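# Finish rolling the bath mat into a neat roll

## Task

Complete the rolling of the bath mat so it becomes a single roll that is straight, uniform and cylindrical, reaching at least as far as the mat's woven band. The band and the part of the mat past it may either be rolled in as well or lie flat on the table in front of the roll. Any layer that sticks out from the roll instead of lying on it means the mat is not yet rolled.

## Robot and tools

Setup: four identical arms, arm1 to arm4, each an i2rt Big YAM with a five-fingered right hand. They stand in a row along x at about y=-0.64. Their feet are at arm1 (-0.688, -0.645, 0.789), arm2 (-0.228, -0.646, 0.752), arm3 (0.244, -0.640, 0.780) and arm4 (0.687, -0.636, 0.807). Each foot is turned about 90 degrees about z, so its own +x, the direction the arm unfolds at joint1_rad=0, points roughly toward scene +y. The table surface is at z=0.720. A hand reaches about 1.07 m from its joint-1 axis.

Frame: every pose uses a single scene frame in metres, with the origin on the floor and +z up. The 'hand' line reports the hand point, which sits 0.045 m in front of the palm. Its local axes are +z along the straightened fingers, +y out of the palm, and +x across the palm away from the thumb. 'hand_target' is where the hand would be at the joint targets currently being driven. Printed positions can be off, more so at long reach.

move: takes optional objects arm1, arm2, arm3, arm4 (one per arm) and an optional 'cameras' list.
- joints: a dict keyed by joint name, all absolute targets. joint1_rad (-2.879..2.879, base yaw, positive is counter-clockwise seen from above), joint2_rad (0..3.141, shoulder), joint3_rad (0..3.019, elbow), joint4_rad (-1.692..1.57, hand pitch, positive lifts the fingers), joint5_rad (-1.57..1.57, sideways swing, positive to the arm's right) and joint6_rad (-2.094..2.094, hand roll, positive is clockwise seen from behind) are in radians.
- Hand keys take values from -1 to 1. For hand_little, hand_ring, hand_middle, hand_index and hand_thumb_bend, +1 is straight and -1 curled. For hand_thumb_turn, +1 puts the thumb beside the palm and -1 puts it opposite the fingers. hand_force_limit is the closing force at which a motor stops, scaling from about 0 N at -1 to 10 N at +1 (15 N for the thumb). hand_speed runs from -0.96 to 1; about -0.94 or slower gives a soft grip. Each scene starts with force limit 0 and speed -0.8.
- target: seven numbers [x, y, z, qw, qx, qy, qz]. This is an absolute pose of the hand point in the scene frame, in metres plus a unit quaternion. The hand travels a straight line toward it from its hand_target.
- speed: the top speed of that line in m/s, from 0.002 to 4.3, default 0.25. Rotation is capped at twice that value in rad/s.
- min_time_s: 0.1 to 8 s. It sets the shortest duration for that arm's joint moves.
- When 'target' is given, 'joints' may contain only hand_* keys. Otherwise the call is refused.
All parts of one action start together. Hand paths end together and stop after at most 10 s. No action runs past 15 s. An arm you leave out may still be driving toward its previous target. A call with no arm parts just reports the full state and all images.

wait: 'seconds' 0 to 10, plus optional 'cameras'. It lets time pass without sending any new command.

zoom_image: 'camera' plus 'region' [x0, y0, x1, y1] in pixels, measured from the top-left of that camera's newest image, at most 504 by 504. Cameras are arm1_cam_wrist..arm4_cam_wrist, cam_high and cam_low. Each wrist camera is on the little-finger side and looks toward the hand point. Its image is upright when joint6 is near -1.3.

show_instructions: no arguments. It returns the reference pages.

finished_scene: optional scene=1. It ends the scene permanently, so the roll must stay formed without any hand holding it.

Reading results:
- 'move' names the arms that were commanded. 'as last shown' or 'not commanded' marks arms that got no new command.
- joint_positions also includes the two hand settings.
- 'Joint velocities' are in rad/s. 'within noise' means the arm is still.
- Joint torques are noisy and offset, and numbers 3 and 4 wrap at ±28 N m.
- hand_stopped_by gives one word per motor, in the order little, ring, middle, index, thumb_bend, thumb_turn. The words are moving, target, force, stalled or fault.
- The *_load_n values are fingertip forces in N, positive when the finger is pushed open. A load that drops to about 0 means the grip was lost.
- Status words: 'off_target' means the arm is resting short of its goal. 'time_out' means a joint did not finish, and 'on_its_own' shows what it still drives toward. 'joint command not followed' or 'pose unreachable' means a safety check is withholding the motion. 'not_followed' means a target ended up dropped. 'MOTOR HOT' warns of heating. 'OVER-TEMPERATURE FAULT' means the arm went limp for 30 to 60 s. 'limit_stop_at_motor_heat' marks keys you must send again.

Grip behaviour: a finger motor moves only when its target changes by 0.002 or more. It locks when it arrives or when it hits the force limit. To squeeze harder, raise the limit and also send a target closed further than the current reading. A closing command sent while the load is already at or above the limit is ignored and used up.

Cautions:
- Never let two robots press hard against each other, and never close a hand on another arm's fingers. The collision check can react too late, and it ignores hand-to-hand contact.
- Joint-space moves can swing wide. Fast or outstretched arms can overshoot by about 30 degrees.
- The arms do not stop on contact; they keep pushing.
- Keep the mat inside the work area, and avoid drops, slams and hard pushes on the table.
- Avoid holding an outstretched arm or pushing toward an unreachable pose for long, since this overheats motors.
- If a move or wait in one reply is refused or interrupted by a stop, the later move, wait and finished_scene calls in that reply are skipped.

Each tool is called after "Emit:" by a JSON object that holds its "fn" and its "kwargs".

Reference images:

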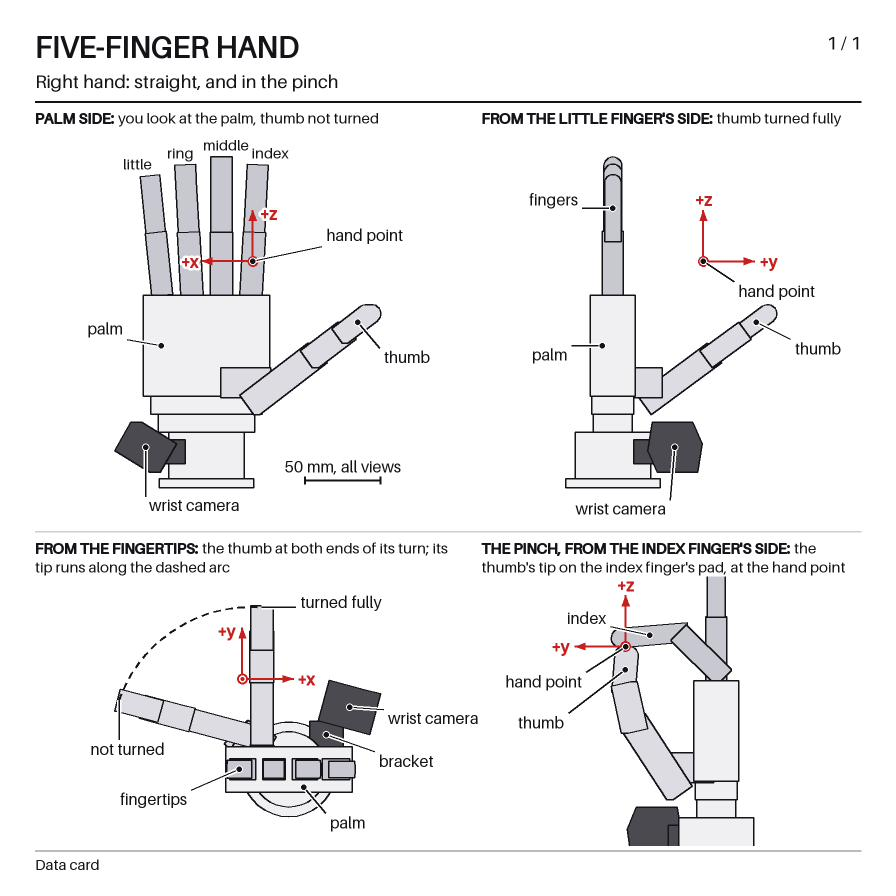

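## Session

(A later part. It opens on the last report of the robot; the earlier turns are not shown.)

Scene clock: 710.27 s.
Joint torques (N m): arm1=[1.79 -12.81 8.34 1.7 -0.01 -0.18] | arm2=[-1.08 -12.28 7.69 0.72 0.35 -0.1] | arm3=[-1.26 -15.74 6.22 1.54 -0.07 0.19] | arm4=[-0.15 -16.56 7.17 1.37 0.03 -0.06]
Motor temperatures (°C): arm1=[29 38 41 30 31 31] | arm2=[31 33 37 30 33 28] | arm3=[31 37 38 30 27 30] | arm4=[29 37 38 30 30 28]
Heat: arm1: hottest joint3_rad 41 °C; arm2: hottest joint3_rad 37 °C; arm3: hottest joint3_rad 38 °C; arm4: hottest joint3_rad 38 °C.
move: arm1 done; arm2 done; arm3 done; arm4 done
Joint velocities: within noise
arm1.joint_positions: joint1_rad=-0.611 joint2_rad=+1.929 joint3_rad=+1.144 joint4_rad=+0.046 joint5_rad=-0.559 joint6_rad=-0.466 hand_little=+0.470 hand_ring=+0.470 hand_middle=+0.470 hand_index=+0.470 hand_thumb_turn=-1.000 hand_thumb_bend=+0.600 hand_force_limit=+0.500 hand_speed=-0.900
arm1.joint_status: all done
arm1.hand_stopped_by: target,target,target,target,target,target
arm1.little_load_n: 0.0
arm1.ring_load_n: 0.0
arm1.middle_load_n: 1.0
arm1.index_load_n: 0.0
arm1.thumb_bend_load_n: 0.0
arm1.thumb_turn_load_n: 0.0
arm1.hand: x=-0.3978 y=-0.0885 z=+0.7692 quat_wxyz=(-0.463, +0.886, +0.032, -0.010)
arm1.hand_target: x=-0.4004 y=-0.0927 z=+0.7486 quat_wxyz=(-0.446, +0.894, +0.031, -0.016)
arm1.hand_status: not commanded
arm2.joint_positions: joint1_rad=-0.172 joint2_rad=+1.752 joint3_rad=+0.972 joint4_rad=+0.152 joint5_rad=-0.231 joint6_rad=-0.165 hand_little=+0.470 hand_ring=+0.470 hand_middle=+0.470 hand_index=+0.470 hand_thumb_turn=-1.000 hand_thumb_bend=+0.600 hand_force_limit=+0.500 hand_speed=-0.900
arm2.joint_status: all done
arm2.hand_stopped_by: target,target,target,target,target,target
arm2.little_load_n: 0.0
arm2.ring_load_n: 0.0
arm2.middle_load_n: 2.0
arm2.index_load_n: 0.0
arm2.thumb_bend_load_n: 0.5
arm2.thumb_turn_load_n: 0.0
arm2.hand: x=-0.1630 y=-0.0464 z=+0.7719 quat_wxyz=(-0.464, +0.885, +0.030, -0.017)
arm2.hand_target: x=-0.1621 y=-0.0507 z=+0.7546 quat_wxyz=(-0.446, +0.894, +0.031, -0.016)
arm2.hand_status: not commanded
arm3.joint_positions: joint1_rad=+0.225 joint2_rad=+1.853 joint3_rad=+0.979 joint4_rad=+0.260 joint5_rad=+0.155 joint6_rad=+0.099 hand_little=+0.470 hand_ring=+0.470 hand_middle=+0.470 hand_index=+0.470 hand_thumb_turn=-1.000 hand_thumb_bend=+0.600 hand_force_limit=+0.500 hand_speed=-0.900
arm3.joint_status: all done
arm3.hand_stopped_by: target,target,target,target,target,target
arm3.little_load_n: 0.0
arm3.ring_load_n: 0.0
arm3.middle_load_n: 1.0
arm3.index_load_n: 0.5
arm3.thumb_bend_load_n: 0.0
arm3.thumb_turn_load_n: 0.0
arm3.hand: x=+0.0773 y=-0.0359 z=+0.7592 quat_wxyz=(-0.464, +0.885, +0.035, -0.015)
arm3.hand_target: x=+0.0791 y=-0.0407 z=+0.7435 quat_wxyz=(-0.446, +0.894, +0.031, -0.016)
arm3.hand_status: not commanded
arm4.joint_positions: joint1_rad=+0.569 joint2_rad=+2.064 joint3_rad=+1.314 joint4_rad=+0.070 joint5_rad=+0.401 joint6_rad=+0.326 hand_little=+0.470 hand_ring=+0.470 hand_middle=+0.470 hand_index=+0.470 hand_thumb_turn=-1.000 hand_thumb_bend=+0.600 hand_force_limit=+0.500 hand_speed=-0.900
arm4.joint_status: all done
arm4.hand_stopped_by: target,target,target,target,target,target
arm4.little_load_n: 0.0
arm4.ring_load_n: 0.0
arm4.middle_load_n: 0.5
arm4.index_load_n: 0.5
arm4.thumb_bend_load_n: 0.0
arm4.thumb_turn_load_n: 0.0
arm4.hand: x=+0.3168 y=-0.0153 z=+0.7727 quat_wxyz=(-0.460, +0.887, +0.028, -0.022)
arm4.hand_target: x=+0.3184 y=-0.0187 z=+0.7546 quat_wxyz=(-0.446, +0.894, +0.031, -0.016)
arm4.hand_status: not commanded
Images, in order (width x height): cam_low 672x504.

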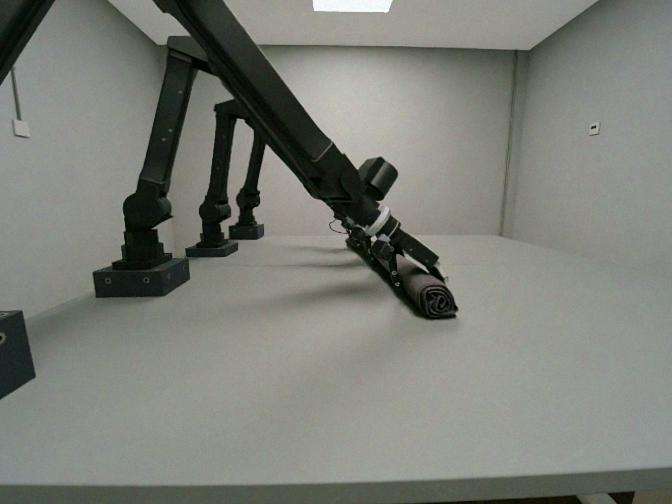

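Emit:
{"fn": "move", "kwargs": {"arm1": {"joints": {"hand_thumb_bend": 0.97, "hand_little": 0.65, "hand_ring": 0.65, "hand_middle": 0.65, "hand_index": 0.65, "hand_speed": -0.86}}, "arm2": {"joints": {"hand_thumb_bend": 0.97, "hand_little": 0.65, "hand_ring": 0.65, "hand_middle": 0.65, "hand_index": 0.65, "hand_speed": -0.86}}, "arm3": {"joints": {"hand_thumb_bend": 0.97, "hand_little": 0.65, "hand_ring": 0.65, "hand_middle": 0.65, "hand_index": 0.65, "hand_speed": -0.86}}, "arm4": {"joints": {"hand_thumb_bend": 0.97, "hand_little": 0.65, "hand_ring": 0.65, "hand_middle": 0.65, "hand_index": 0.65, "hand_speed": -0.86}}, "cameras": ["cam_low", "cam_high"]}}

Emit:
{"fn": "zoom_image", "kwargs": {"camera": "cam_low", "region": [400, 260, 470, 330]}}

Scene clock: 714.37 s.
Joint torques (N m): arm1=[1.03 -12.45 8.61 1.55 -0.2 -0.15] | arm2=[-0.26 -14.1 7.66 0.9 0.04 -0.11] | arm3=[-1.26 -16.62 6.13 1.84 0.05 0.19] | arm4=[-0.91 -17.79 7.04 1.63 0.07 -0.06]
Motor temperatures (°C): arm1=[29 38 41 30 31 31] | arm2=[31 33 37 30 33 28] | arm3=[31 37 38 30 27 30] | arm4=[29 37 38 30 30 28]
Heat: arm1: hottest joint3_rad 41 °C; arm2: hottest joint3_rad 37 °C; arm3: hottest joint3_rad 38 °C; arm4: hottest joint3_rad 38 °C.
move: arm1 done; arm2 done; arm3 done; arm4 done
Joint velocities: within noise
arm1.joint_positions: joint1_rad=-0.611 joint2_rad=+1.935 joint3_rad=+1.144 joint4_rad=+0.043 joint5_rad=-0.554 joint6_rad=-0.470 hand_little=+0.650 hand_ring=+0.650 hand_middle=+0.650 hand_index=+0.650 hand_thumb_turn=-1.000 hand_thumb_bend=+0.970 hand_force_limit=+0.500 hand_speed=-0.860
arm1.joint_status: all done
arm1.hand_stopped_by: target,target,target,target,target,target
arm1.little_load_n: 0.0
arm1.ring_load_n: 0.0
arm1.middle_load_n: 0.0
arm1.index_load_n: 0.0
arm1.thumb_bend_load_n: 0.0
arm1.thumb_turn_load_n: 0.0
arm1.hand: x=-0.3975 y=-0.0901 z=+0.7649 quat_wxyz=(-0.458, +0.888, +0.032, -0.009)
arm1.hand_target: x=-0.4004 y=-0.0927 z=+0.7487 quat_wxyz=(-0.446, +0.894, +0.031, -0.016)
arm1.hand_status: not commanded
arm2.joint_positions: joint1_rad=-0.172 joint2_rad=+1.767 joint3_rad=+0.972 joint4_rad=+0.146 joint5_rad=-0.227 joint6_rad=-0.166 hand_little=+0.650 hand_ring=+0.650 hand_middle=+0.650 hand_index=+0.650 hand_thumb_turn=-1.000 hand_thumb_bend=+0.970 hand_force_limit=+0.500 hand_speed=-0.860
arm2.joint_status: all done
arm2.hand_stopped_by: target,target,target,target,target,target
arm2.little_load_n: 0.0
arm2.ring_load_n: 0.0
arm2.middle_load_n: 0.5
arm2.index_load_n: 0.0
arm2.thumb_bend_load_n: 0.0
arm2.thumb_turn_load_n: 0.0
arm2.hand: x=-0.1628 y=-0.0493 z=+0.7625 quat_wxyz=(-0.455, +0.890, +0.028, -0.017)
arm2.hand_target: x=-0.1621 y=-0.0507 z=+0.7545 quat_wxyz=(-0.446, +0.894, +0.031, -0.016)
arm2.hand_status: not commanded
arm3.joint_positions: joint1_rad=+0.225 joint2_rad=+1.862 joint3_rad=+0.979 joint4_rad=+0.252 joint5_rad=+0.151 joint6_rad=+0.099 hand_little=+0.650 hand_ring=+0.650 hand_middle=+0.650 hand_index=+0.650 hand_thumb_turn=-1.000 hand_thumb_bend=+0.970 hand_force_limit=+0.500 hand_speed=-0.860
arm3.joint_status: all done
arm3.hand_stopped_by: target,target,target,target,target,target
arm3.little_load_n: 0.0
arm3.ring_load_n: 0.0
arm3.middle_load_n: 0.0
arm3.index_load_n: 0.0
arm3.thumb_bend_load_n: 0.0
arm3.thumb_turn_load_n: 0.0
arm3.hand: x=+0.0774 y=-0.0391 z=+0.7520 quat_wxyz=(-0.456, +0.889, +0.037, -0.015)
arm3.hand_target: x=+0.0791 y=-0.0406 z=+0.7436 quat_wxyz=(-0.447, +0.894, +0.031, -0.016)
arm3.hand_status: not commanded
arm4.joint_positions: joint1_rad=+0.569 joint2_rad=+2.075 joint3_rad=+1.314 joint4_rad=+0.063 joint5_rad=+0.400 joint6_rad=+0.326 hand_little=+0.650 hand_ring=+0.650 hand_middle=+0.650 hand_index=+0.650 hand_thumb_turn=-1.000 hand_thumb_bend=+0.970 hand_force_limit=+0.500 hand_speed=-0.860
arm4.joint_status: all done
arm4.hand_stopped_by: target,target,target,target,target,target
arm4.little_load_n: -0.5
arm4.ring_load_n: -0.5
arm4.middle_load_n: 0.0
arm4.index_load_n: 0.0
arm4.thumb_bend_load_n: 0.0
arm4.thumb_turn_load_n: 0.0
arm4.hand: x=+0.3186 y=-0.0182 z=+0.7636 quat_wxyz=(-0.453, +0.891, +0.030, -0.018)
arm4.hand_target: x=+0.3184 y=-0.0187 z=+0.7546 quat_wxyz=(-0.446, +0.894, +0.031, -0.016)
arm4.hand_status: not commanded
pictures: cam_high, cam_low
Images, in order (width x height): cam_high 672x504, cam_low 672x504.

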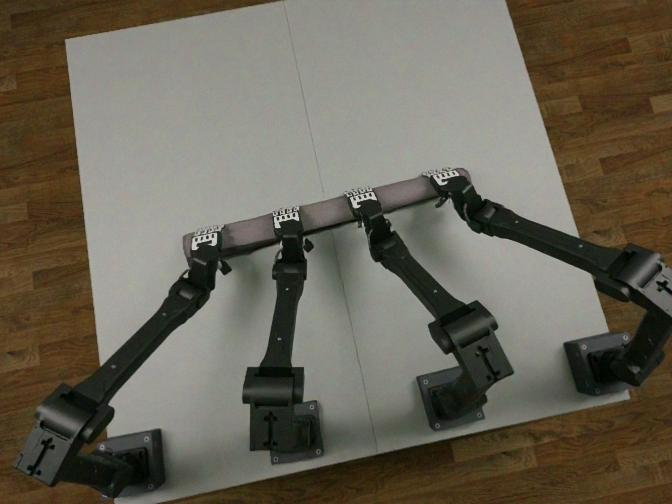

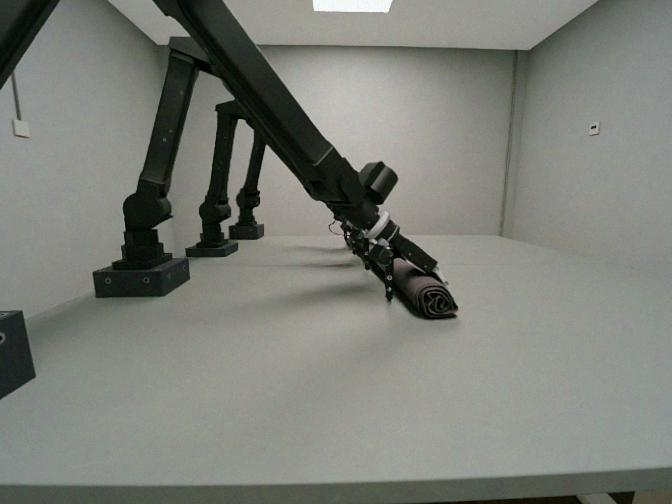

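Scaled by 7.200 from the camera's image (finer frame: 960x720).

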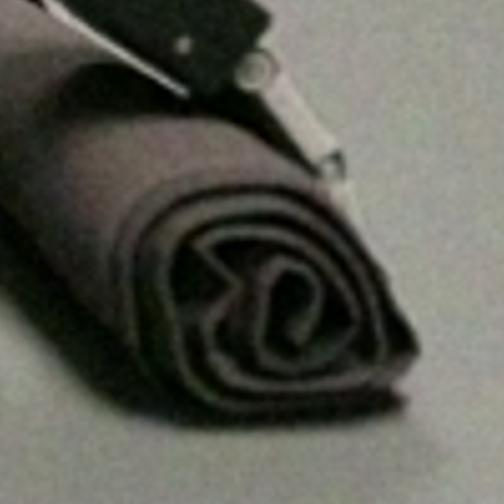

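Emit:
{"fn": "move", "kwargs": {"arm1": {"target": [-0.400, -0.092, 0.90, 0.4226, -0.9058, -0.0316, 0.0148], "speed": 0.10, "joints": {"hand_thumb_bend": 0.98, "hand_little": 0.70, "hand_ring": 0.70, "hand_middle": 0.70, "hand_index": 0.70, "hand_speed": -0.86}}, "arm2": {"target": [-0.162, -0.050, 0.90, 0.4226, -0.9058, -0.0316, 0.0148], "speed": 0.10, "joints": {"hand_thumb_bend": 0.98, "hand_little": 0.70, "hand_ring": 0.70, "hand_middle": 0.70, "hand_index": 0.70, "hand_speed": -0.86}}, "arm3": {"target": [0.079, -0.041, 0.90, 0.4226, -0.9058, -0.0316, 0.0148], "speed": 0.10, "joints": {"hand_thumb_bend": 0.98, "hand_little": 0.70, "hand_ring": 0.70, "hand_middle": 0.70, "hand_index": 0.70, "hand_speed": -0.86}}, "arm4": {"target": [0.318, -0.018, 0.90, 0.4226, -0.9058, -0.0316, 0.0148], "speed": 0.10, "joints": {"hand_thumb_bend": 0.98, "hand_little": 0.70, "hand_ring": 0.70, "hand_middle": 0.70, "hand_index": 0.70, "hand_speed": -0.86}}, "cameras": ["cam_low", "cam_high", "arm1_cam_wrist"]}}

Emit:
{"fn": "zoom_image", "kwargs": {"camera": "cam_low", "region": [400, 260, 470, 330]}}

Emit:
{"fn": "zoom_image", "kwargs": {"camera": "cam_low", "region": [320, 200, 480, 340]}}

Scene clock: 717.17 s.
Joint torques (N m): arm1=[2.08 -13.8 13.07 1.59 -0.25 -0.14] | arm2=[-0.73 -15.97 13.01 0.79 0.01 -0.11] | arm3=[-1.55 -18.9 11.47 1.77 0.07 0.2] | arm4=[-1.14 -19.19 11.51 1.4 0.11 -0.02]
Motor temperatures (°C): arm1=[29 38 42 30 31 31] | arm2=[31 34 37 30 33 28] | arm3=[31 37 38 30 27 30] | arm4=[29 37 38 30 30 28]
Heat: arm1: hottest joint3_rad 42 °C; arm2: hottest joint3_rad 37 °C; arm3: hottest joint3_rad 38 °C; arm4: hottest joint3_rad 38 °C.
move: arm1 off_target; arm2 off_target; arm3 off_target; arm4 off_target
Joint velocities: within noise
arm1.joint_positions: joint1_rad=-0.609 joint2_rad=+1.736 joint3_rad=+1.281 joint4_rad=-0.402 joint5_rad=-0.522 joint6_rad=-0.488 hand_little=+0.700 hand_ring=+0.700 hand_middle=+0.700 hand_index=+0.700 hand_thumb_turn=-1.000 hand_thumb_bend=+0.980 hand_force_limit=+0.500 hand_speed=-0.860
arm1.joint_status: all done
arm1.hand_stopped_by: target,target,target,target,target,target
arm1.little_load_n: 0.0
arm1.ring_load_n: 0.0
arm1.middle_load_n: 0.0
arm1.index_load_n: 0.0
arm1.thumb_bend_load_n: 0.0
arm1.thumb_turn_load_n: 0.0
arm1.hand: x=-0.4032 y=-0.1058 z=+0.8858 quat_wxyz=(-0.414, +0.910, +0.020, -0.023)
arm1.hand_target: x=-0.4003 y=-0.0925 z=+0.9002 quat_wxyz=(-0.423, +0.906, +0.031, -0.015)
arm1.hand_status: off_target (0.020 m and 2.0 deg from the pose sent, 0.135 m and 4.6 deg at the start)
arm2.joint_positions: joint1_rad=-0.172 joint2_rad=+1.580 joint3_rad=+1.139 joint4_rad=-0.331 joint5_rad=-0.211 joint6_rad=-0.173 hand_little=+0.700 hand_ring=+0.700 hand_middle=+0.700 hand_index=+0.700 hand_thumb_turn=-1.000 hand_thumb_bend=+0.980 hand_force_limit=+0.500 hand_speed=-0.860
arm2.joint_status: all done
arm2.hand_stopped_by: target,target,target,target,target,target
arm2.little_load_n: 0.0
arm2.ring_load_n: 0.0
arm2.middle_load_n: 0.0
arm2.index_load_n: 0.0
arm2.thumb_bend_load_n: 0.0
arm2.thumb_turn_load_n: 0.5
arm2.hand: x=-0.1627 y=-0.0670 z=+0.8720 quat_wxyz=(-0.400, +0.916, +0.022, -0.022)
arm2.hand_target: x=-0.1622 y=-0.0512 z=+0.9002 quat_wxyz=(-0.423, +0.906, +0.032, -0.015)
arm2.hand_status: off_target (0.033 m and 3.2 deg from the pose sent, 0.137 m and 4.1 deg at the start)
arm3.joint_positions: joint1_rad=+0.225 joint2_rad=+1.637 joint3_rad=+1.103 joint4_rad=-0.243 joint5_rad=+0.142 joint6_rad=+0.104 hand_little=+0.700 hand_ring=+0.700 hand_middle=+0.700 hand_index=+0.700 hand_thumb_turn=-1.000 hand_thumb_bend=+0.980 hand_force_limit=+0.500 hand_speed=-0.860
arm3.joint_status: all done
arm3.hand_stopped_by: target,target,target,target,target,target
arm3.little_load_n: 0.0
arm3.ring_load_n: 0.0
arm3.middle_load_n: 0.0
arm3.index_load_n: 0.0
arm3.thumb_bend_load_n: 0.0
arm3.thumb_turn_load_n: 0.0
arm3.hand: x=+0.0823 y=-0.0654 z=+0.8583 quat_wxyz=(-0.391, +0.919, +0.044, -0.006)
arm3.hand_target: x=+0.0796 y=-0.0432 z=+0.9004 quat_wxyz=(-0.423, +0.906, +0.032, -0.015)
arm3.hand_status: off_target (0.048 m and 4.3 deg from the pose sent, 0.148 m and 4.3 deg at the start)
arm4.joint_positions: joint1_rad=+0.568 joint2_rad=+1.905 joint3_rad=+1.414 joint4_rad=-0.339 joint5_rad=+0.377 joint6_rad=+0.334 hand_little=+0.700 hand_ring=+0.700 hand_middle=+0.700 hand_index=+0.700 hand_thumb_turn=-1.000 hand_thumb_bend=+0.980 hand_force_limit=+0.500 hand_speed=-0.860
arm4.joint_status: all done
arm4.hand_stopped_by: target,target,target,target,target,target
arm4.little_load_n: 0.0
arm4.ring_load_n: 0.0
arm4.middle_load_n: 0.0
arm4.index_load_n: 0.0
arm4.thumb_bend_load_n: 0.0
arm4.thumb_turn_load_n: 0.0
arm4.hand: x=+0.3268 y=-0.0397 z=+0.8615 quat_wxyz=(-0.398, +0.916, +0.046, +0.001)
arm4.hand_target: x=+0.3193 y=-0.0197 z=+0.9004 quat_wxyz=(-0.423, +0.906, +0.032, -0.015)
arm4.hand_status: off_target (0.045 m and 3.9 deg from the pose sent, 0.136 m and 3.9 deg at the start)
pictures: arm1_cam_wrist, cam_high, cam_low
Images, in order (width x height): arm1_cam_wrist 672x504, cam_high 672x504, cam_low 672x504.

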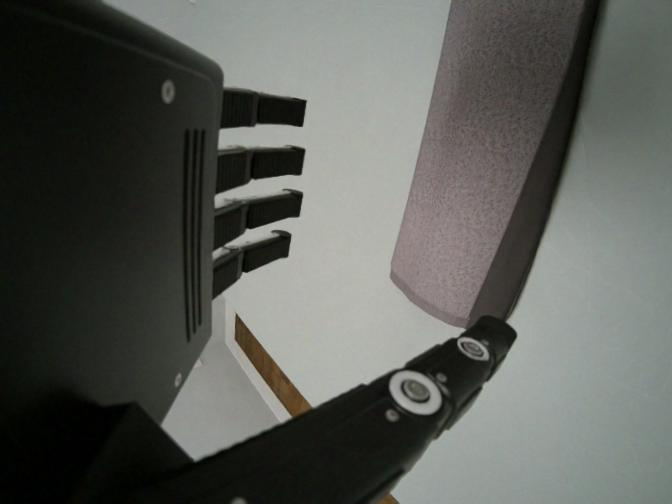

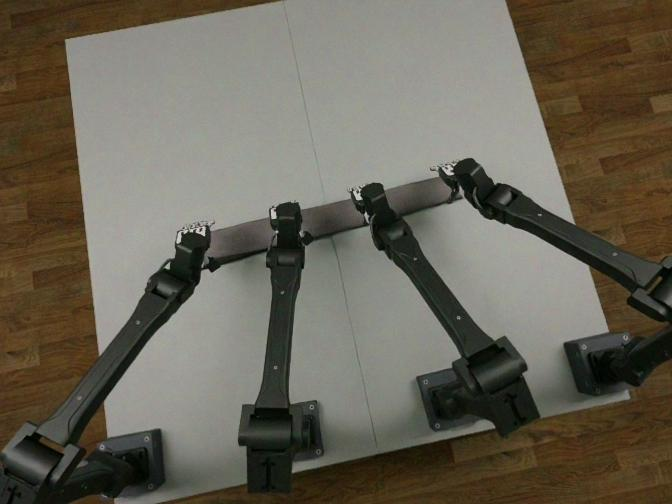

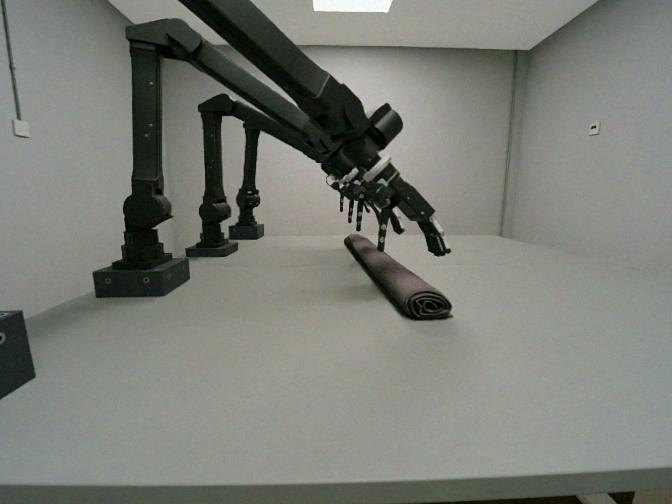

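Scaled by 7.200 from the camera's image (finer frame: 960x720).

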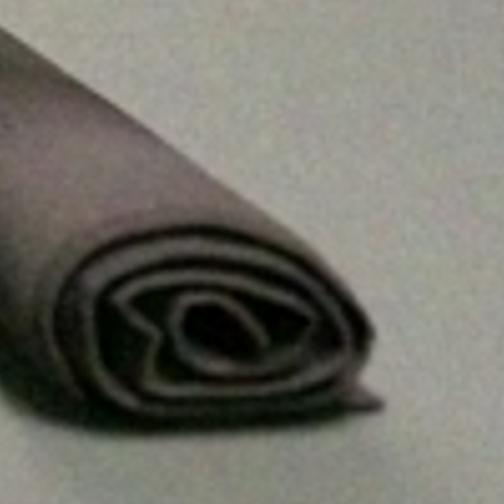

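Scaled by 3.150 from the camera's image (finer frame: 960x720).

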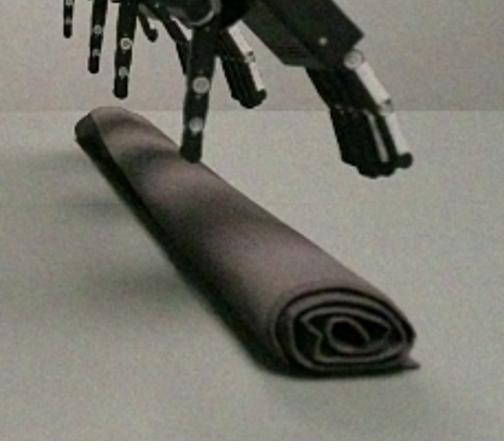

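Emit:
{"fn": "zoom_image", "kwargs": {"camera": "cam_high", "region": [290, 170, 410, 250]}}

Emit:
{"fn": "zoom_image", "kwargs": {"camera": "cam_high", "region": [360, 150, 480, 230]}}

Emit:
{"fn": "zoom_image", "kwargs": {"camera": "cam_high", "region": [180, 200, 300, 280]}}

Scaled by 4.200 from the camera's image (finer frame: 960x720).

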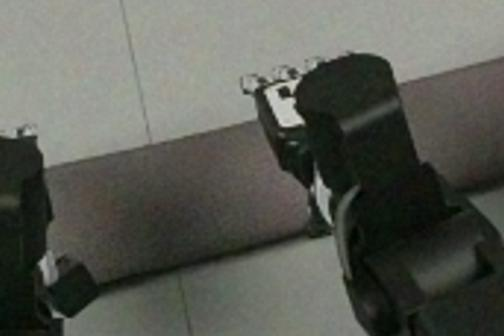

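Scaled by 4.200 from the camera's image (finer frame: 960x720).

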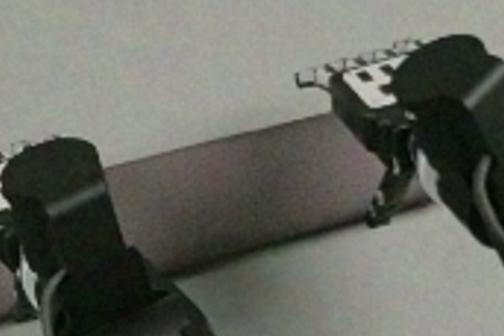

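Scaled by 4.200 from the camera's image (finer frame: 960x720).

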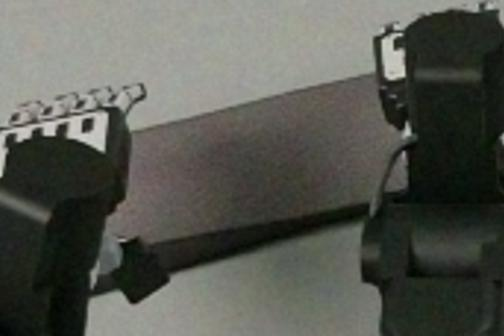

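Emit:
{"fn": "move", "kwargs": {"arm1": {"target": [-0.400, -0.240, 0.90, 0.5733, -0.8187, -0.0286, 0.0200], "speed": 0.20}, "arm2": {"target": [-0.162, -0.210, 0.90, 0.5733, -0.8187, -0.0286, 0.0200], "speed": 0.20}, "arm3": {"target": [0.079, -0.200, 0.90, 0.5733, -0.8187, -0.0286, 0.0200], "speed": 0.20}, "arm4": {"target": [0.318, -0.180, 0.90, 0.5733, -0.8187, -0.0286, 0.0200], "speed": 0.20}, "cameras": ["cam_low", "cam_high", "arm1_cam_wrist", "arm2_cam_wrist", "arm3_cam_wrist", "arm4_cam_wrist"]}}

Emit:
{"fn": "zoom_image", "kwargs": {"camera": "cam_high", "region": [170, 200, 330, 280]}}

Emit:
{"fn": "zoom_image", "kwargs": {"camera": "cam_high", "region": [320, 150, 480, 250]}}

Scene clock: 720.10 s.
Joint torques (N m): arm1=[0.85 -9.29 7.82 2.51 -0.56 0.03] | arm2=[-1.32 -6.95 8.39 2.32 -0.18 0.01] | arm3=[0.32 -9.58 6.68 3.59 0.23 0.15] | arm4=[-0.32 -13.68 5.48 3.11 0.32 -0.12]
Motor temperatures (°C): arm1=[29 38 42 30 31 31] | arm2=[31 34 37 30 33 28] | arm3=[31 37 38 30 27 30] | arm4=[29 37 39 30 30 28]
Heat: arm1: hottest joint3_rad 42 °C; arm2: hottest joint3_rad 37 °C; arm3: hottest joint3_rad 38 °C; arm4: hottest joint3_rad 39 °C.
move: arm1 done; arm2 done; arm3 off_target; arm4 done
Joint velocities: within noise
arm1.joint_positions: joint1_rad=-0.887 joint2_rad=+1.475 joint3_rad=+0.807 joint4_rad=+0.070 joint5_rad=-0.909 joint6_rad=-0.497 hand_little=+0.700 hand_ring=+0.700 hand_middle=+0.700 hand_index=+0.700 hand_thumb_turn=-1.000 hand_thumb_bend=+0.980 hand_force_limit=+0.500 hand_speed=-0.860
arm1.joint_status: not commanded
arm1.hand_stopped_by: target,target,target,target,target,target
arm1.little_load_n: 0.0
arm1.ring_load_n: -0.5
arm1.middle_load_n: 0.0
arm1.index_load_n: 0.0
arm1.thumb_bend_load_n: 0.0
arm1.thumb_turn_load_n: 0.0
arm1.hand: x=-0.4005 y=-0.2363 z=+0.9007 quat_wxyz=(-0.571, +0.820, +0.034, -0.021)
arm1.hand_target: x=-0.4000 y=-0.2399 z=+0.9000 quat_wxyz=(-0.573, +0.819, +0.029, -0.020)
arm1.hand_status: done (0.004 m and 0.6 deg from the pose sent, 0.135 m and 21.1 deg at the start)
arm2.joint_positions: joint1_rad=-0.317 joint2_rad=+1.087 joint3_rad=+0.534 joint4_rad=+0.142 joint5_rad=-0.405 joint6_rad=-0.172 hand_little=+0.700 hand_ring=+0.700 hand_middle=+0.700 hand_index=+0.700 hand_thumb_turn=-1.000 hand_thumb_bend=+0.980 hand_force_limit=+0.500 hand_speed=-0.860
arm2.joint_status: not commanded
arm2.hand_stopped_by: target,target,target,target,target,target
arm2.little_load_n: 0.0
arm2.ring_load_n: 0.0
arm2.middle_load_n: 0.0
arm2.index_load_n: 0.0
arm2.thumb_bend_load_n: 0.0
arm2.thumb_turn_load_n: 0.0
arm2.hand: x=-0.1654 y=-0.2113 z=+0.8931 quat_wxyz=(-0.563, +0.825, +0.033, -0.023)
arm2.hand_target: x=-0.1621 y=-0.2100 z=+0.9000 quat_wxyz=(-0.573, +0.819, +0.029, -0.020)
arm2.hand_status: done (0.008 m and 1.5 deg from the pose sent, 0.146 m and 22.8 deg at the start)
arm3.joint_positions: joint1_rad=+0.365 joint2_rad=+1.189 joint3_rad=+0.510 joint4_rad=+0.270 joint5_rad=+0.320 joint6_rad=+0.112 hand_little=+0.700 hand_ring=+0.700 hand_middle=+0.700 hand_index=+0.700 hand_thumb_turn=-1.000 hand_thumb_bend=+0.980 hand_force_limit=+0.500 hand_speed=-0.860
arm3.joint_status: not commanded
arm3.hand_stopped_by: target,target,target,target,target,target
arm3.little_load_n: -0.5
arm3.ring_load_n: 0.0
arm3.middle_load_n: 0.0
arm3.index_load_n: 0.0
arm3.thumb_bend_load_n: 0.0
arm3.thumb_turn_load_n: 0.0
arm3.hand: x=+0.0864 y=-0.2005 z=+0.8876 quat_wxyz=(-0.558, +0.830, +0.032, -0.008)
arm3.hand_target: x=+0.0790 y=-0.2001 z=+0.8999 quat_wxyz=(-0.573, +0.819, +0.029, -0.020)
arm3.hand_status: off_target (0.014 m and 2.6 deg from the pose sent, 0.141 m and 24.0 deg at the start)
arm4.joint_positions: joint1_rad=+0.816 joint2_rad=+1.603 joint3_rad=+0.850 joint4_rad=+0.254 joint5_rad=+0.701 joint6_rad=+0.330 hand_little=+0.700 hand_ring=+0.700 hand_middle=+0.700 hand_index=+0.700 hand_thumb_turn=-1.000 hand_thumb_bend=+0.980 hand_force_limit=+0.500 hand_speed=-0.860
arm4.joint_status: not commanded
arm4.hand_stopped_by: target,target,target,target,target,target
arm4.little_load_n: 0.0
arm4.ring_load_n: 0.0
arm4.middle_load_n: 0.0
arm4.index_load_n: 0.0
arm4.thumb_bend_load_n: 0.0
arm4.thumb_turn_load_n: 0.0
arm4.hand: x=+0.3179 y=-0.1784 z=+0.8914 quat_wxyz=(-0.565, +0.824, +0.030, -0.015)
arm4.hand_target: x=+0.3181 y=-0.1799 z=+0.8999 quat_wxyz=(-0.573, +0.819, +0.028, -0.020)
arm4.hand_status: done (0.009 m and 1.3 deg from the pose sent, 0.146 m and 23.2 deg at the start)
pictures: arm1_cam_wrist, arm2_cam_wrist, arm3_cam_wrist, arm4_cam_wrist, cam_high, cam_low
Images, in order (width x height): arm1_cam_wrist 672x504, arm2_cam_wrist 672x504, arm3_cam_wrist 672x504, arm4_cam_wrist 672x504, cam_high 672x504, cam_low 672x504.

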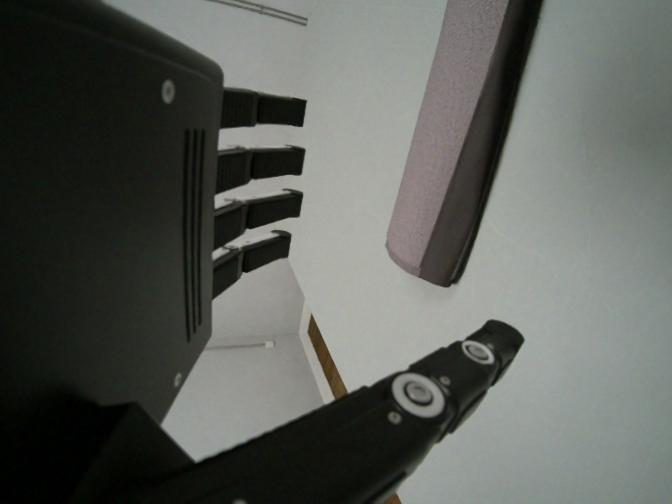

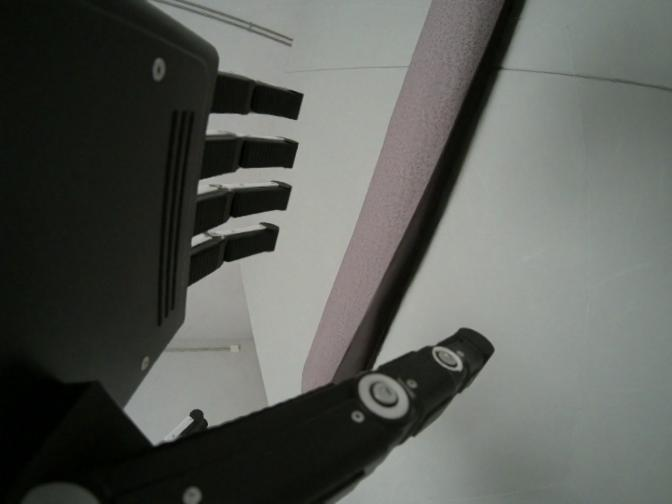

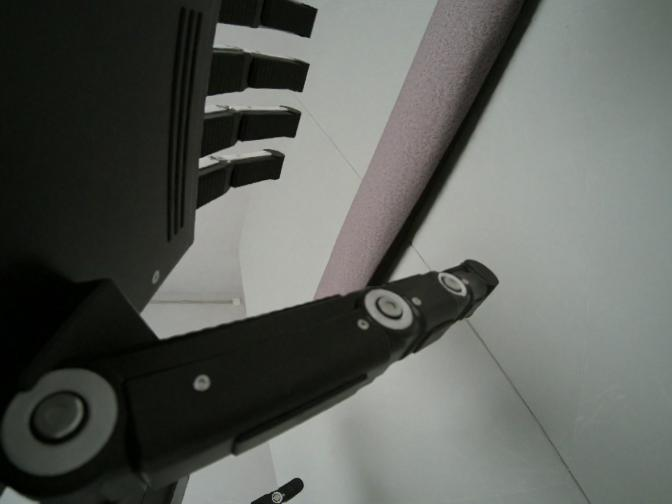

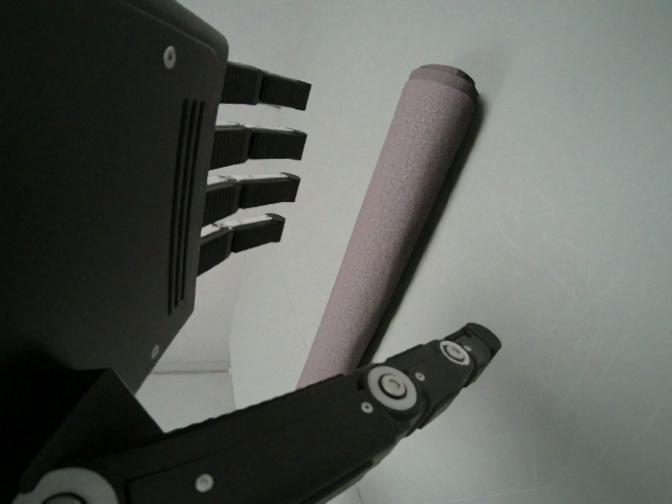

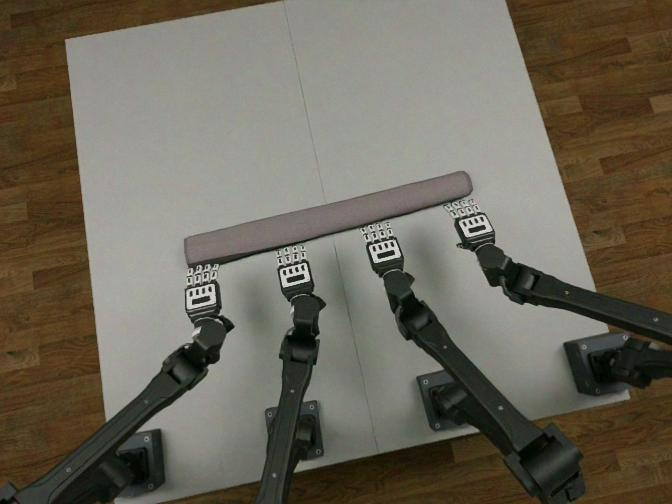

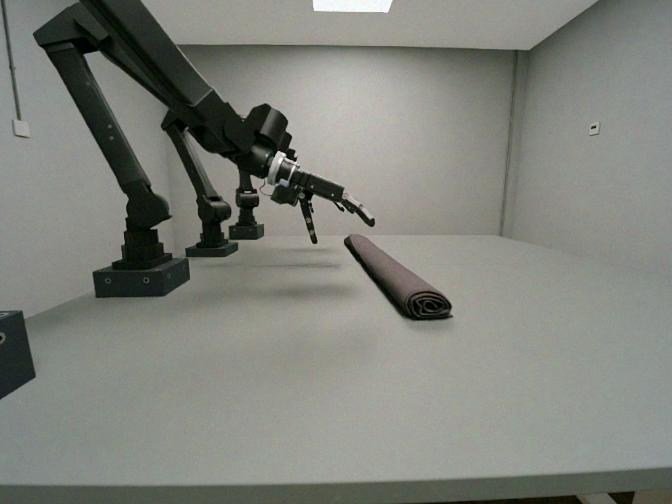

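Scaled by 3.150 from the camera's image (finer frame: 960x720).

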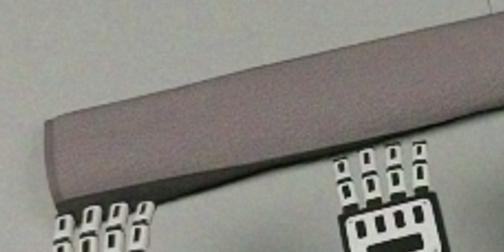

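Scaled by 3.150 from the camera's image (finer frame: 960x720).

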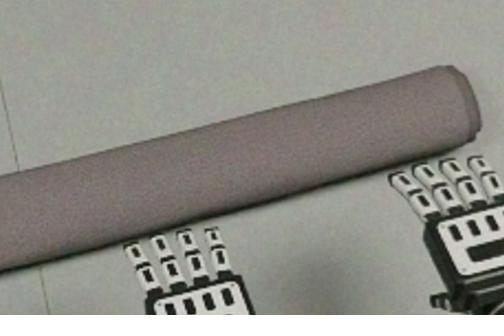

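Emit:
{"fn": "zoom_image", "kwargs": {"camera": "cam_low", "region": [330, 220, 460, 330]}}

Emit:
{"fn": "zoom_image", "kwargs": {"camera": "arm1_cam_wrist", "region": [360, 0, 600, 300]}}

Emit:
{"fn": "zoom_image", "kwargs": {"camera": "arm2_cam_wrist", "region": [280, 180, 460, 400]}}

Scaled by 3.877 from the camera's image (finer frame: 960x720).

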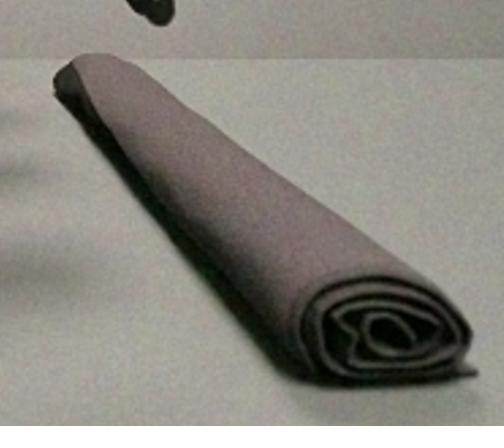

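Scaled by 1.680 from the camera's image (finer frame: 960x720).

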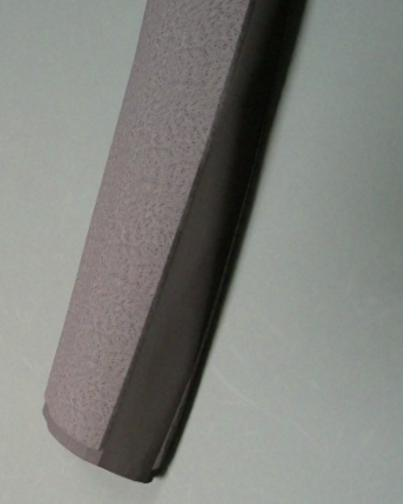

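Scaled by 2.291 from the camera's image (finer frame: 960x720).

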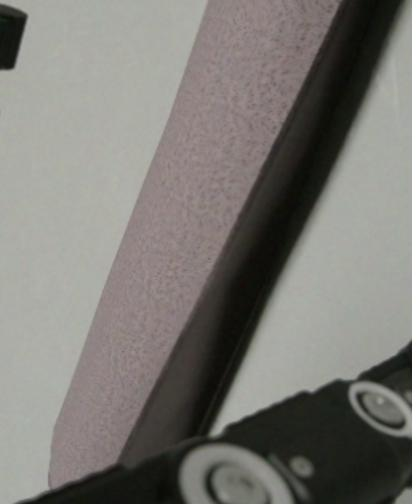

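Emit:
{"fn": "move", "kwargs": {"arm1": {"target": [-0.400, -0.100, 0.830, 0.4462, -0.8944, -0.0312, 0.0156], "speed": 0.25, "joints": {"hand_thumb_bend": 1.0, "hand_little": 0.74, "hand_ring": 0.74, "hand_middle": 0.74, "hand_index": 0.74, "hand_speed": -0.7}}, "arm2": {"target": [-0.162, -0.064, 0.835, 0.4462, -0.8944, -0.0312, 0.0156], "speed": 0.25, "joints": {"hand_thumb_bend": 1.0, "hand_little": 0.74, "hand_ring": 0.74, "hand_middle": 0.74, "hand_index": 0.74, "hand_speed": -0.7}}, "arm3": {"target": [0.079, -0.052, 0.825, 0.4462, -0.8944, -0.0312, 0.0156], "speed": 0.25, "joints": {"hand_thumb_bend": 1.0, "hand_little": 0.74, "hand_ring": 0.74, "hand_middle": 0.74, "hand_index": 0.74, "hand_speed": -0.7}}, "arm4": {"target": [0.318, -0.029, 0.835, 0.4462, -0.8944, -0.0312, 0.0156], "speed": 0.25, "joints": {"hand_thumb_bend": 1.0, "hand_little": 0.74, "hand_ring": 0.74, "hand_middle": 0.74, "hand_index": 0.74, "hand_speed": -0.7}}}}

Emit:
{"fn": "move", "kwargs": {"arm1": {"target": [-0.400, -0.100, 0.756, 0.4462, -0.8944, -0.0312, 0.0156], "speed": 0.10}, "arm2": {"target": [-0.162, -0.064, 0.762, 0.4462, -0.8944, -0.0312, 0.0156], "speed": 0.10}, "arm3": {"target": [0.079, -0.052, 0.750, 0.4462, -0.8944, -0.0312, 0.0156], "speed": 0.10}, "arm4": {"target": [0.318, -0.029, 0.760, 0.4462, -0.8944, -0.0312, 0.0156], "speed": 0.10}, "cameras": ["cam_low", "arm1_cam_wrist", "arm2_cam_wrist", "arm3_cam_wrist", "arm4_cam_wrist"]}}

Scene clock: 726.50 s.
Joint torques (N m): arm1=[1.9 -11.22 11.9 1.74 -0.22 -0.05] | arm2=[0.44 -14.04 12.25 1.07 0.09 -0.04] | arm3=[-1.96 -15.15 10.39 1.85 0.06 0.1] | arm4=[-0.03 -16.03 10.8 1.62 0.06 -0.02]
Motor temperatures (°C): arm1=[29 37 42 30 31 31] | arm2=[31 33 38 30 33 28] | arm3=[31 37 39 30 27 30] | arm4=[29 37 39 30 30 28]
Heat: arm1: hottest joint3_rad 42 °C; arm2: hottest joint3_rad 38 °C; arm3: hottest joint3_rad 39 °C; arm4: hottest joint3_rad 39 °C.
move: arm1 off_target; arm2 off_target; arm3 off_target; arm4 off_target
Joint velocities: within noise
arm1.joint_positions: joint1_rad=-0.620 joint2_rad=+1.783 joint3_rad=+1.142 joint4_rad=-0.148 joint5_rad=-0.560 joint6_rad=-0.490 hand_little=+0.740 hand_ring=+0.740 hand_middle=+0.740 hand_index=+0.740 hand_thumb_turn=-1.000 hand_thumb_bend=+1.000 hand_force_limit=+0.500 hand_speed=-0.700
arm1.joint_status: all done
arm1.hand_stopped_by: target,target,target,target,target,target
arm1.little_load_n: -0.5
arm1.ring_load_n: 0.0
arm1.middle_load_n: 0.0
arm1.index_load_n: 0.0
arm1.thumb_bend_load_n: 0.0
arm1.thumb_turn_load_n: 0.0
arm1.hand: x=-0.4063 y=-0.1115 z=+0.8291 quat_wxyz=(-0.446, +0.894, +0.032, -0.016)
arm1.hand_target: x=-0.4002 y=-0.1004 z=+0.8302 quat_wxyz=(-0.446, +0.894, +0.031, -0.015)
arm1.hand_status: off_target (0.013 m and 0.1 deg from the pose sent, 0.154 m and 16.7 deg at the start)
arm2.joint_positions: joint1_rad=-0.183 joint2_rad=+1.600 joint3_rad=+0.966 joint4_rad=-0.069 joint5_rad=-0.229 joint6_rad=-0.172 hand_little=+0.740 hand_ring=+0.740 hand_middle=+0.740 hand_index=+0.740 hand_thumb_turn=-1.000 hand_thumb_bend=+1.000 hand_force_limit=+0.500 hand_speed=-0.700
arm2.joint_status: all done
arm2.hand_stopped_by: target,target,target,target,target,target
arm2.little_load_n: 0.0
arm2.ring_load_n: 0.0
arm2.middle_load_n: 0.0
arm2.index_load_n: 0.0
arm2.thumb_bend_load_n: 0.0
arm2.thumb_turn_load_n: 0.0
arm2.hand: x=-0.1638 y=-0.0822 z=+0.8181 quat_wxyz=(-0.432, +0.902, +0.024, -0.021)
arm2.hand_target: x=-0.1622 y=-0.0649 z=+0.8353 quat_wxyz=(-0.446, +0.894, +0.031, -0.016)
arm2.hand_status: off_target (0.025 m and 2.1 deg from the pose sent, 0.158 m and 15.6 deg at the start)
arm3.joint_positions: joint1_rad=+0.239 joint2_rad=+1.677 joint3_rad=+0.943 joint4_rad=+0.047 joint5_rad=+0.155 joint6_rad=+0.112 hand_little=+0.740 hand_ring=+0.740 hand_middle=+0.740 hand_index=+0.740 hand_thumb_turn=-1.000 hand_thumb_bend=+1.000 hand_force_limit=+0.500 hand_speed=-0.700
arm3.joint_status: all done
arm3.hand_stopped_by: target,target,target,target,target,target
arm3.little_load_n: 0.0
arm3.ring_load_n: 0.0
arm3.middle_load_n: 0.0
arm3.index_load_n: 0.0
arm3.thumb_bend_load_n: 0.0
arm3.thumb_turn_load_n: 0.0
arm3.hand: x=+0.0791 y=-0.0763 z=+0.8077 quat_wxyz=(-0.432, +0.901, +0.039, -0.013)
arm3.hand_target: x=+0.0794 y=-0.0533 z=+0.8257 quat_wxyz=(-0.447, +0.894, +0.031, -0.016)
arm3.hand_status: off_target (0.030 m and 2.1 deg from the pose sent, 0.161 m and 14.8 deg at the start)
arm4.joint_positions: joint1_rad=+0.577 joint2_rad=+1.924 joint3_rad=+1.275 joint4_rad=-0.099 joint5_rad=+0.407 joint6_rad=+0.330 hand_little=+0.740 hand_ring=+0.740 hand_middle=+0.740 hand_index=+0.740 hand_thumb_turn=-1.000 hand_thumb_bend=+1.000 hand_force_limit=+0.500 hand_speed=-0.700
arm4.joint_status: all done
arm4.hand_stopped_by: target,target,target,target,target,target
arm4.little_load_n: 0.0
arm4.ring_load_n: 0.0
arm4.middle_load_n: 0.0
arm4.index_load_n: 0.0
arm4.thumb_bend_load_n: 0.0
arm4.thumb_turn_load_n: 0.0
arm4.hand: x=+0.3311 y=-0.0461 z=+0.8213 quat_wxyz=(-0.436, +0.899, +0.036, -0.007)
arm4.hand_target: x=+0.3187 y=-0.0301 z=+0.8354 quat_wxyz=(-0.446, +0.894, +0.031, -0.016)
arm4.hand_status: off_target (0.025 m and 1.8 deg from the pose sent, 0.160 m and 15.8 deg at the start)
pictures: none

Scene clock: 728.00 s.
Joint torques (N m): arm1=[1.61 -13.16 7.42 2.4 -0.25 -0.07] | arm2=[-0.26 -14.27 6.8 1.62 -0.01 -0.06] | arm3=[-1.9 -15.62 6.42 3.15 0.07 0.1] | arm4=[0.03 -16.5 7.62 2.82 0.12 -0.02]
Motor temperatures (°C): arm1=[29 37 42 30 31 31] | arm2=[31 33 38 30 33 28] | arm3=[31 37 39 30 27 30] | arm4=[29 37 39 30 30 28]
Heat: arm1: hottest joint3_rad 42 °C; arm2: hottest joint3_rad 38 °C; arm3: hottest joint3_rad 39 °C; arm4: hottest joint3_rad 39 °C.
move: arm1 off_target; arm2 done; arm3 done; arm4 off_target
Joint velocities: within noise
arm1.joint_positions: joint1_rad=-0.620 joint2_rad=+1.914 joint3_rad=+1.142 joint4_rad=+0.005 joint5_rad=-0.560 joint6_rad=-0.490 hand_little=+0.740 hand_ring=+0.740 hand_middle=+0.740 hand_index=+0.740 hand_thumb_turn=-1.000 hand_thumb_bend=+1.000 hand_force_limit=+0.500 hand_speed=-0.700
arm1.joint_status: not commanded
arm1.hand_stopped_by: target,target,target,target,target,target
arm1.little_load_n: 0.0
arm1.ring_load_n: 0.0
arm1.middle_load_n: -0.5
arm1.index_load_n: 0.0
arm1.thumb_bend_load_n: 0.0
arm1.thumb_turn_load_n: 0.0
arm1.hand: x=-0.3957 y=-0.0977 z=+0.7717 quat_wxyz=(-0.453, +0.891, +0.035, -0.010)
arm1.hand_target: x=-0.4001 y=-0.1004 z=+0.7562 quat_wxyz=(-0.446, +0.894, +0.031, -0.016)
arm1.hand_status: off_target (0.016 m and 1.2 deg from the pose sent, 0.074 m and 0.1 deg at the start)
arm2.joint_positions: joint1_rad=-0.183 joint2_rad=+1.731 joint3_rad=+0.947 joint4_rad=+0.112 joint5_rad=-0.229 joint6_rad=-0.172 hand_little=+0.740 hand_ring=+0.740 hand_middle=+0.740 hand_index=+0.740 hand_thumb_turn=-1.000 hand_thumb_bend=+1.000 hand_force_limit=+0.500 hand_speed=-0.700
arm2.joint_status: not commanded
arm2.hand_stopped_by: target,target,target,target,target,target
arm2.little_load_n: 0.0
arm2.ring_load_n: 0.0
arm2.middle_load_n: 0.0
arm2.index_load_n: 0.0
arm2.thumb_bend_load_n: 0.0
arm2.thumb_turn_load_n: 0.0
arm2.hand: x=-0.1600 y=-0.0647 z=+0.7662 quat_wxyz=(-0.445, +0.895, +0.026, -0.017)
arm2.hand_target: x=-0.1620 y=-0.0640 z=+0.7621 quat_wxyz=(-0.446, +0.894, +0.031, -0.016)
arm2.hand_status: done (0.005 m and 0.7 deg from the pose sent, 0.059 m and 2.1 deg at the start)
arm3.joint_positions: joint1_rad=+0.238 joint2_rad=+1.824 joint3_rad=+0.943 joint4_rad=+0.215 joint5_rad=+0.155 joint6_rad=+0.112 hand_little=+0.740 hand_ring=+0.740 hand_middle=+0.740 hand_index=+0.740 hand_thumb_turn=-1.000 hand_thumb_bend=+1.000 hand_force_limit=+0.500 hand_speed=-0.700
arm3.joint_status: not commanded
arm3.hand_stopped_by: target,target,target,target,target,target
arm3.little_load_n: 0.0
arm3.ring_load_n: 0.0
arm3.middle_load_n: 0.0
arm3.index_load_n: 0.5
arm3.thumb_bend_load_n: 0.0
arm3.thumb_turn_load_n: 0.0
arm3.hand: x=+0.0747 y=-0.0598 z=+0.7531 quat_wxyz=(-0.441, +0.896, +0.038, -0.015)
arm3.hand_target: x=+0.0791 y=-0.0522 z=+0.7500 quat_wxyz=(-0.446, +0.894, +0.031, -0.016)
arm3.hand_status: done (0.009 m and 1.0 deg from the pose sent, 0.063 m and 2.1 deg at the start)
arm4.joint_positions: joint1_rad=+0.577 joint2_rad=+2.045 joint3_rad=+1.275 joint4_rad=+0.035 joint5_rad=+0.407 joint6_rad=+0.330 hand_little=+0.740 hand_ring=+0.740 hand_middle=+0.740 hand_index=+0.740 hand_thumb_turn=-1.000 hand_thumb_bend=+1.000 hand_force_limit=+0.500 hand_speed=-0.700
arm4.joint_status: not commanded
arm4.hand_stopped_by: target,target,target,target,target,target
arm4.little_load_n: 0.0
arm4.ring_load_n: 0.0
arm4.middle_load_n: 0.0
arm4.index_load_n: 0.0
arm4.thumb_bend_load_n: 0.0
arm4.thumb_turn_load_n: -0.5
arm4.hand: x=+0.3251 y=-0.0366 z=+0.7619 quat_wxyz=(-0.440, +0.897, +0.035, -0.009)
arm4.hand_target: x=+0.3182 y=-0.0293 z=+0.7601 quat_wxyz=(-0.446, +0.894, +0.031, -0.016)
arm4.hand_status: off_target (0.011 m and 1.2 deg from the pose sent, 0.065 m and 1.8 deg at the start)
pictures: arm1_cam_wrist, arm2_cam_wrist, arm3_cam_wrist, arm4_cam_wrist, cam_low
Images, in order (width x height): arm1_cam_wrist 672x504, arm2_cam_wrist 672x504, arm3_cam_wrist 672x504, arm4_cam_wrist 672x504, cam_low 672x504.

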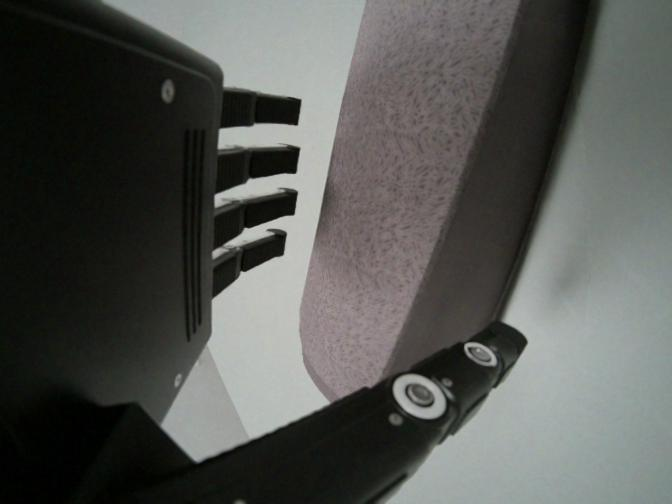

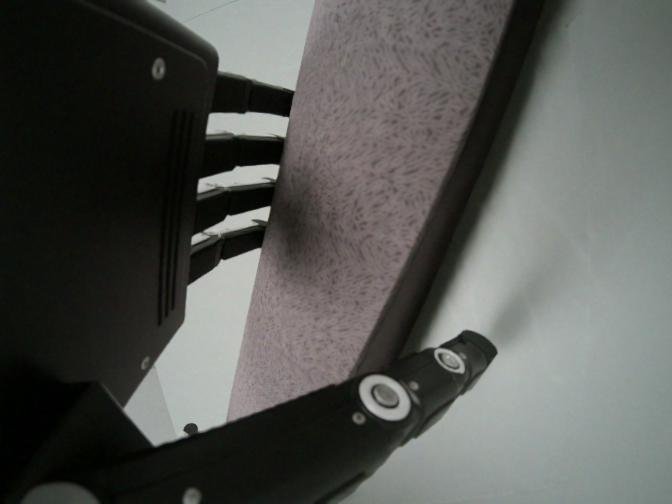

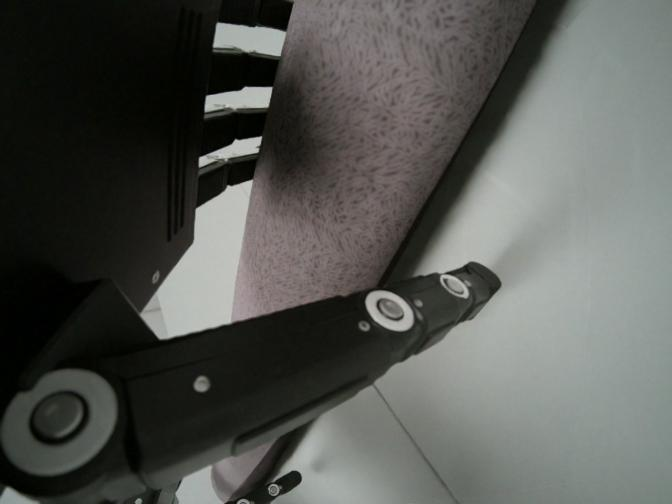

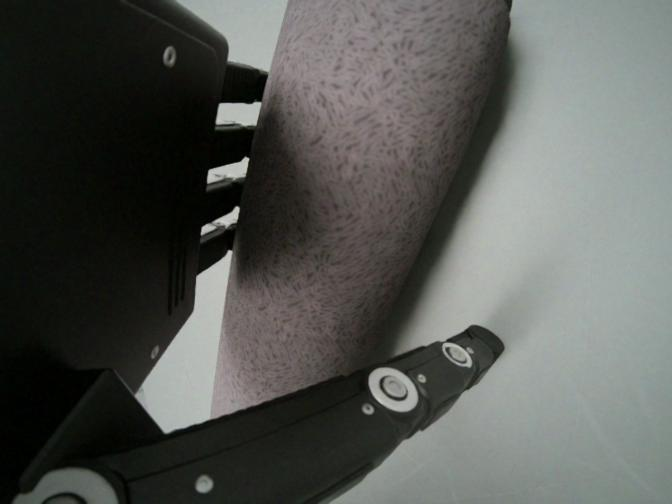

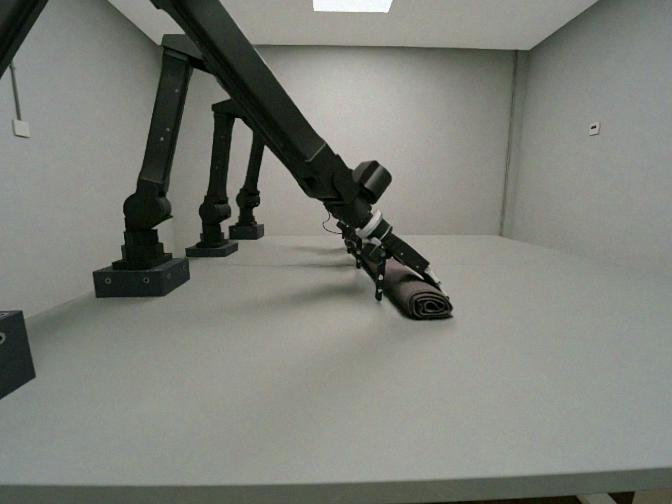

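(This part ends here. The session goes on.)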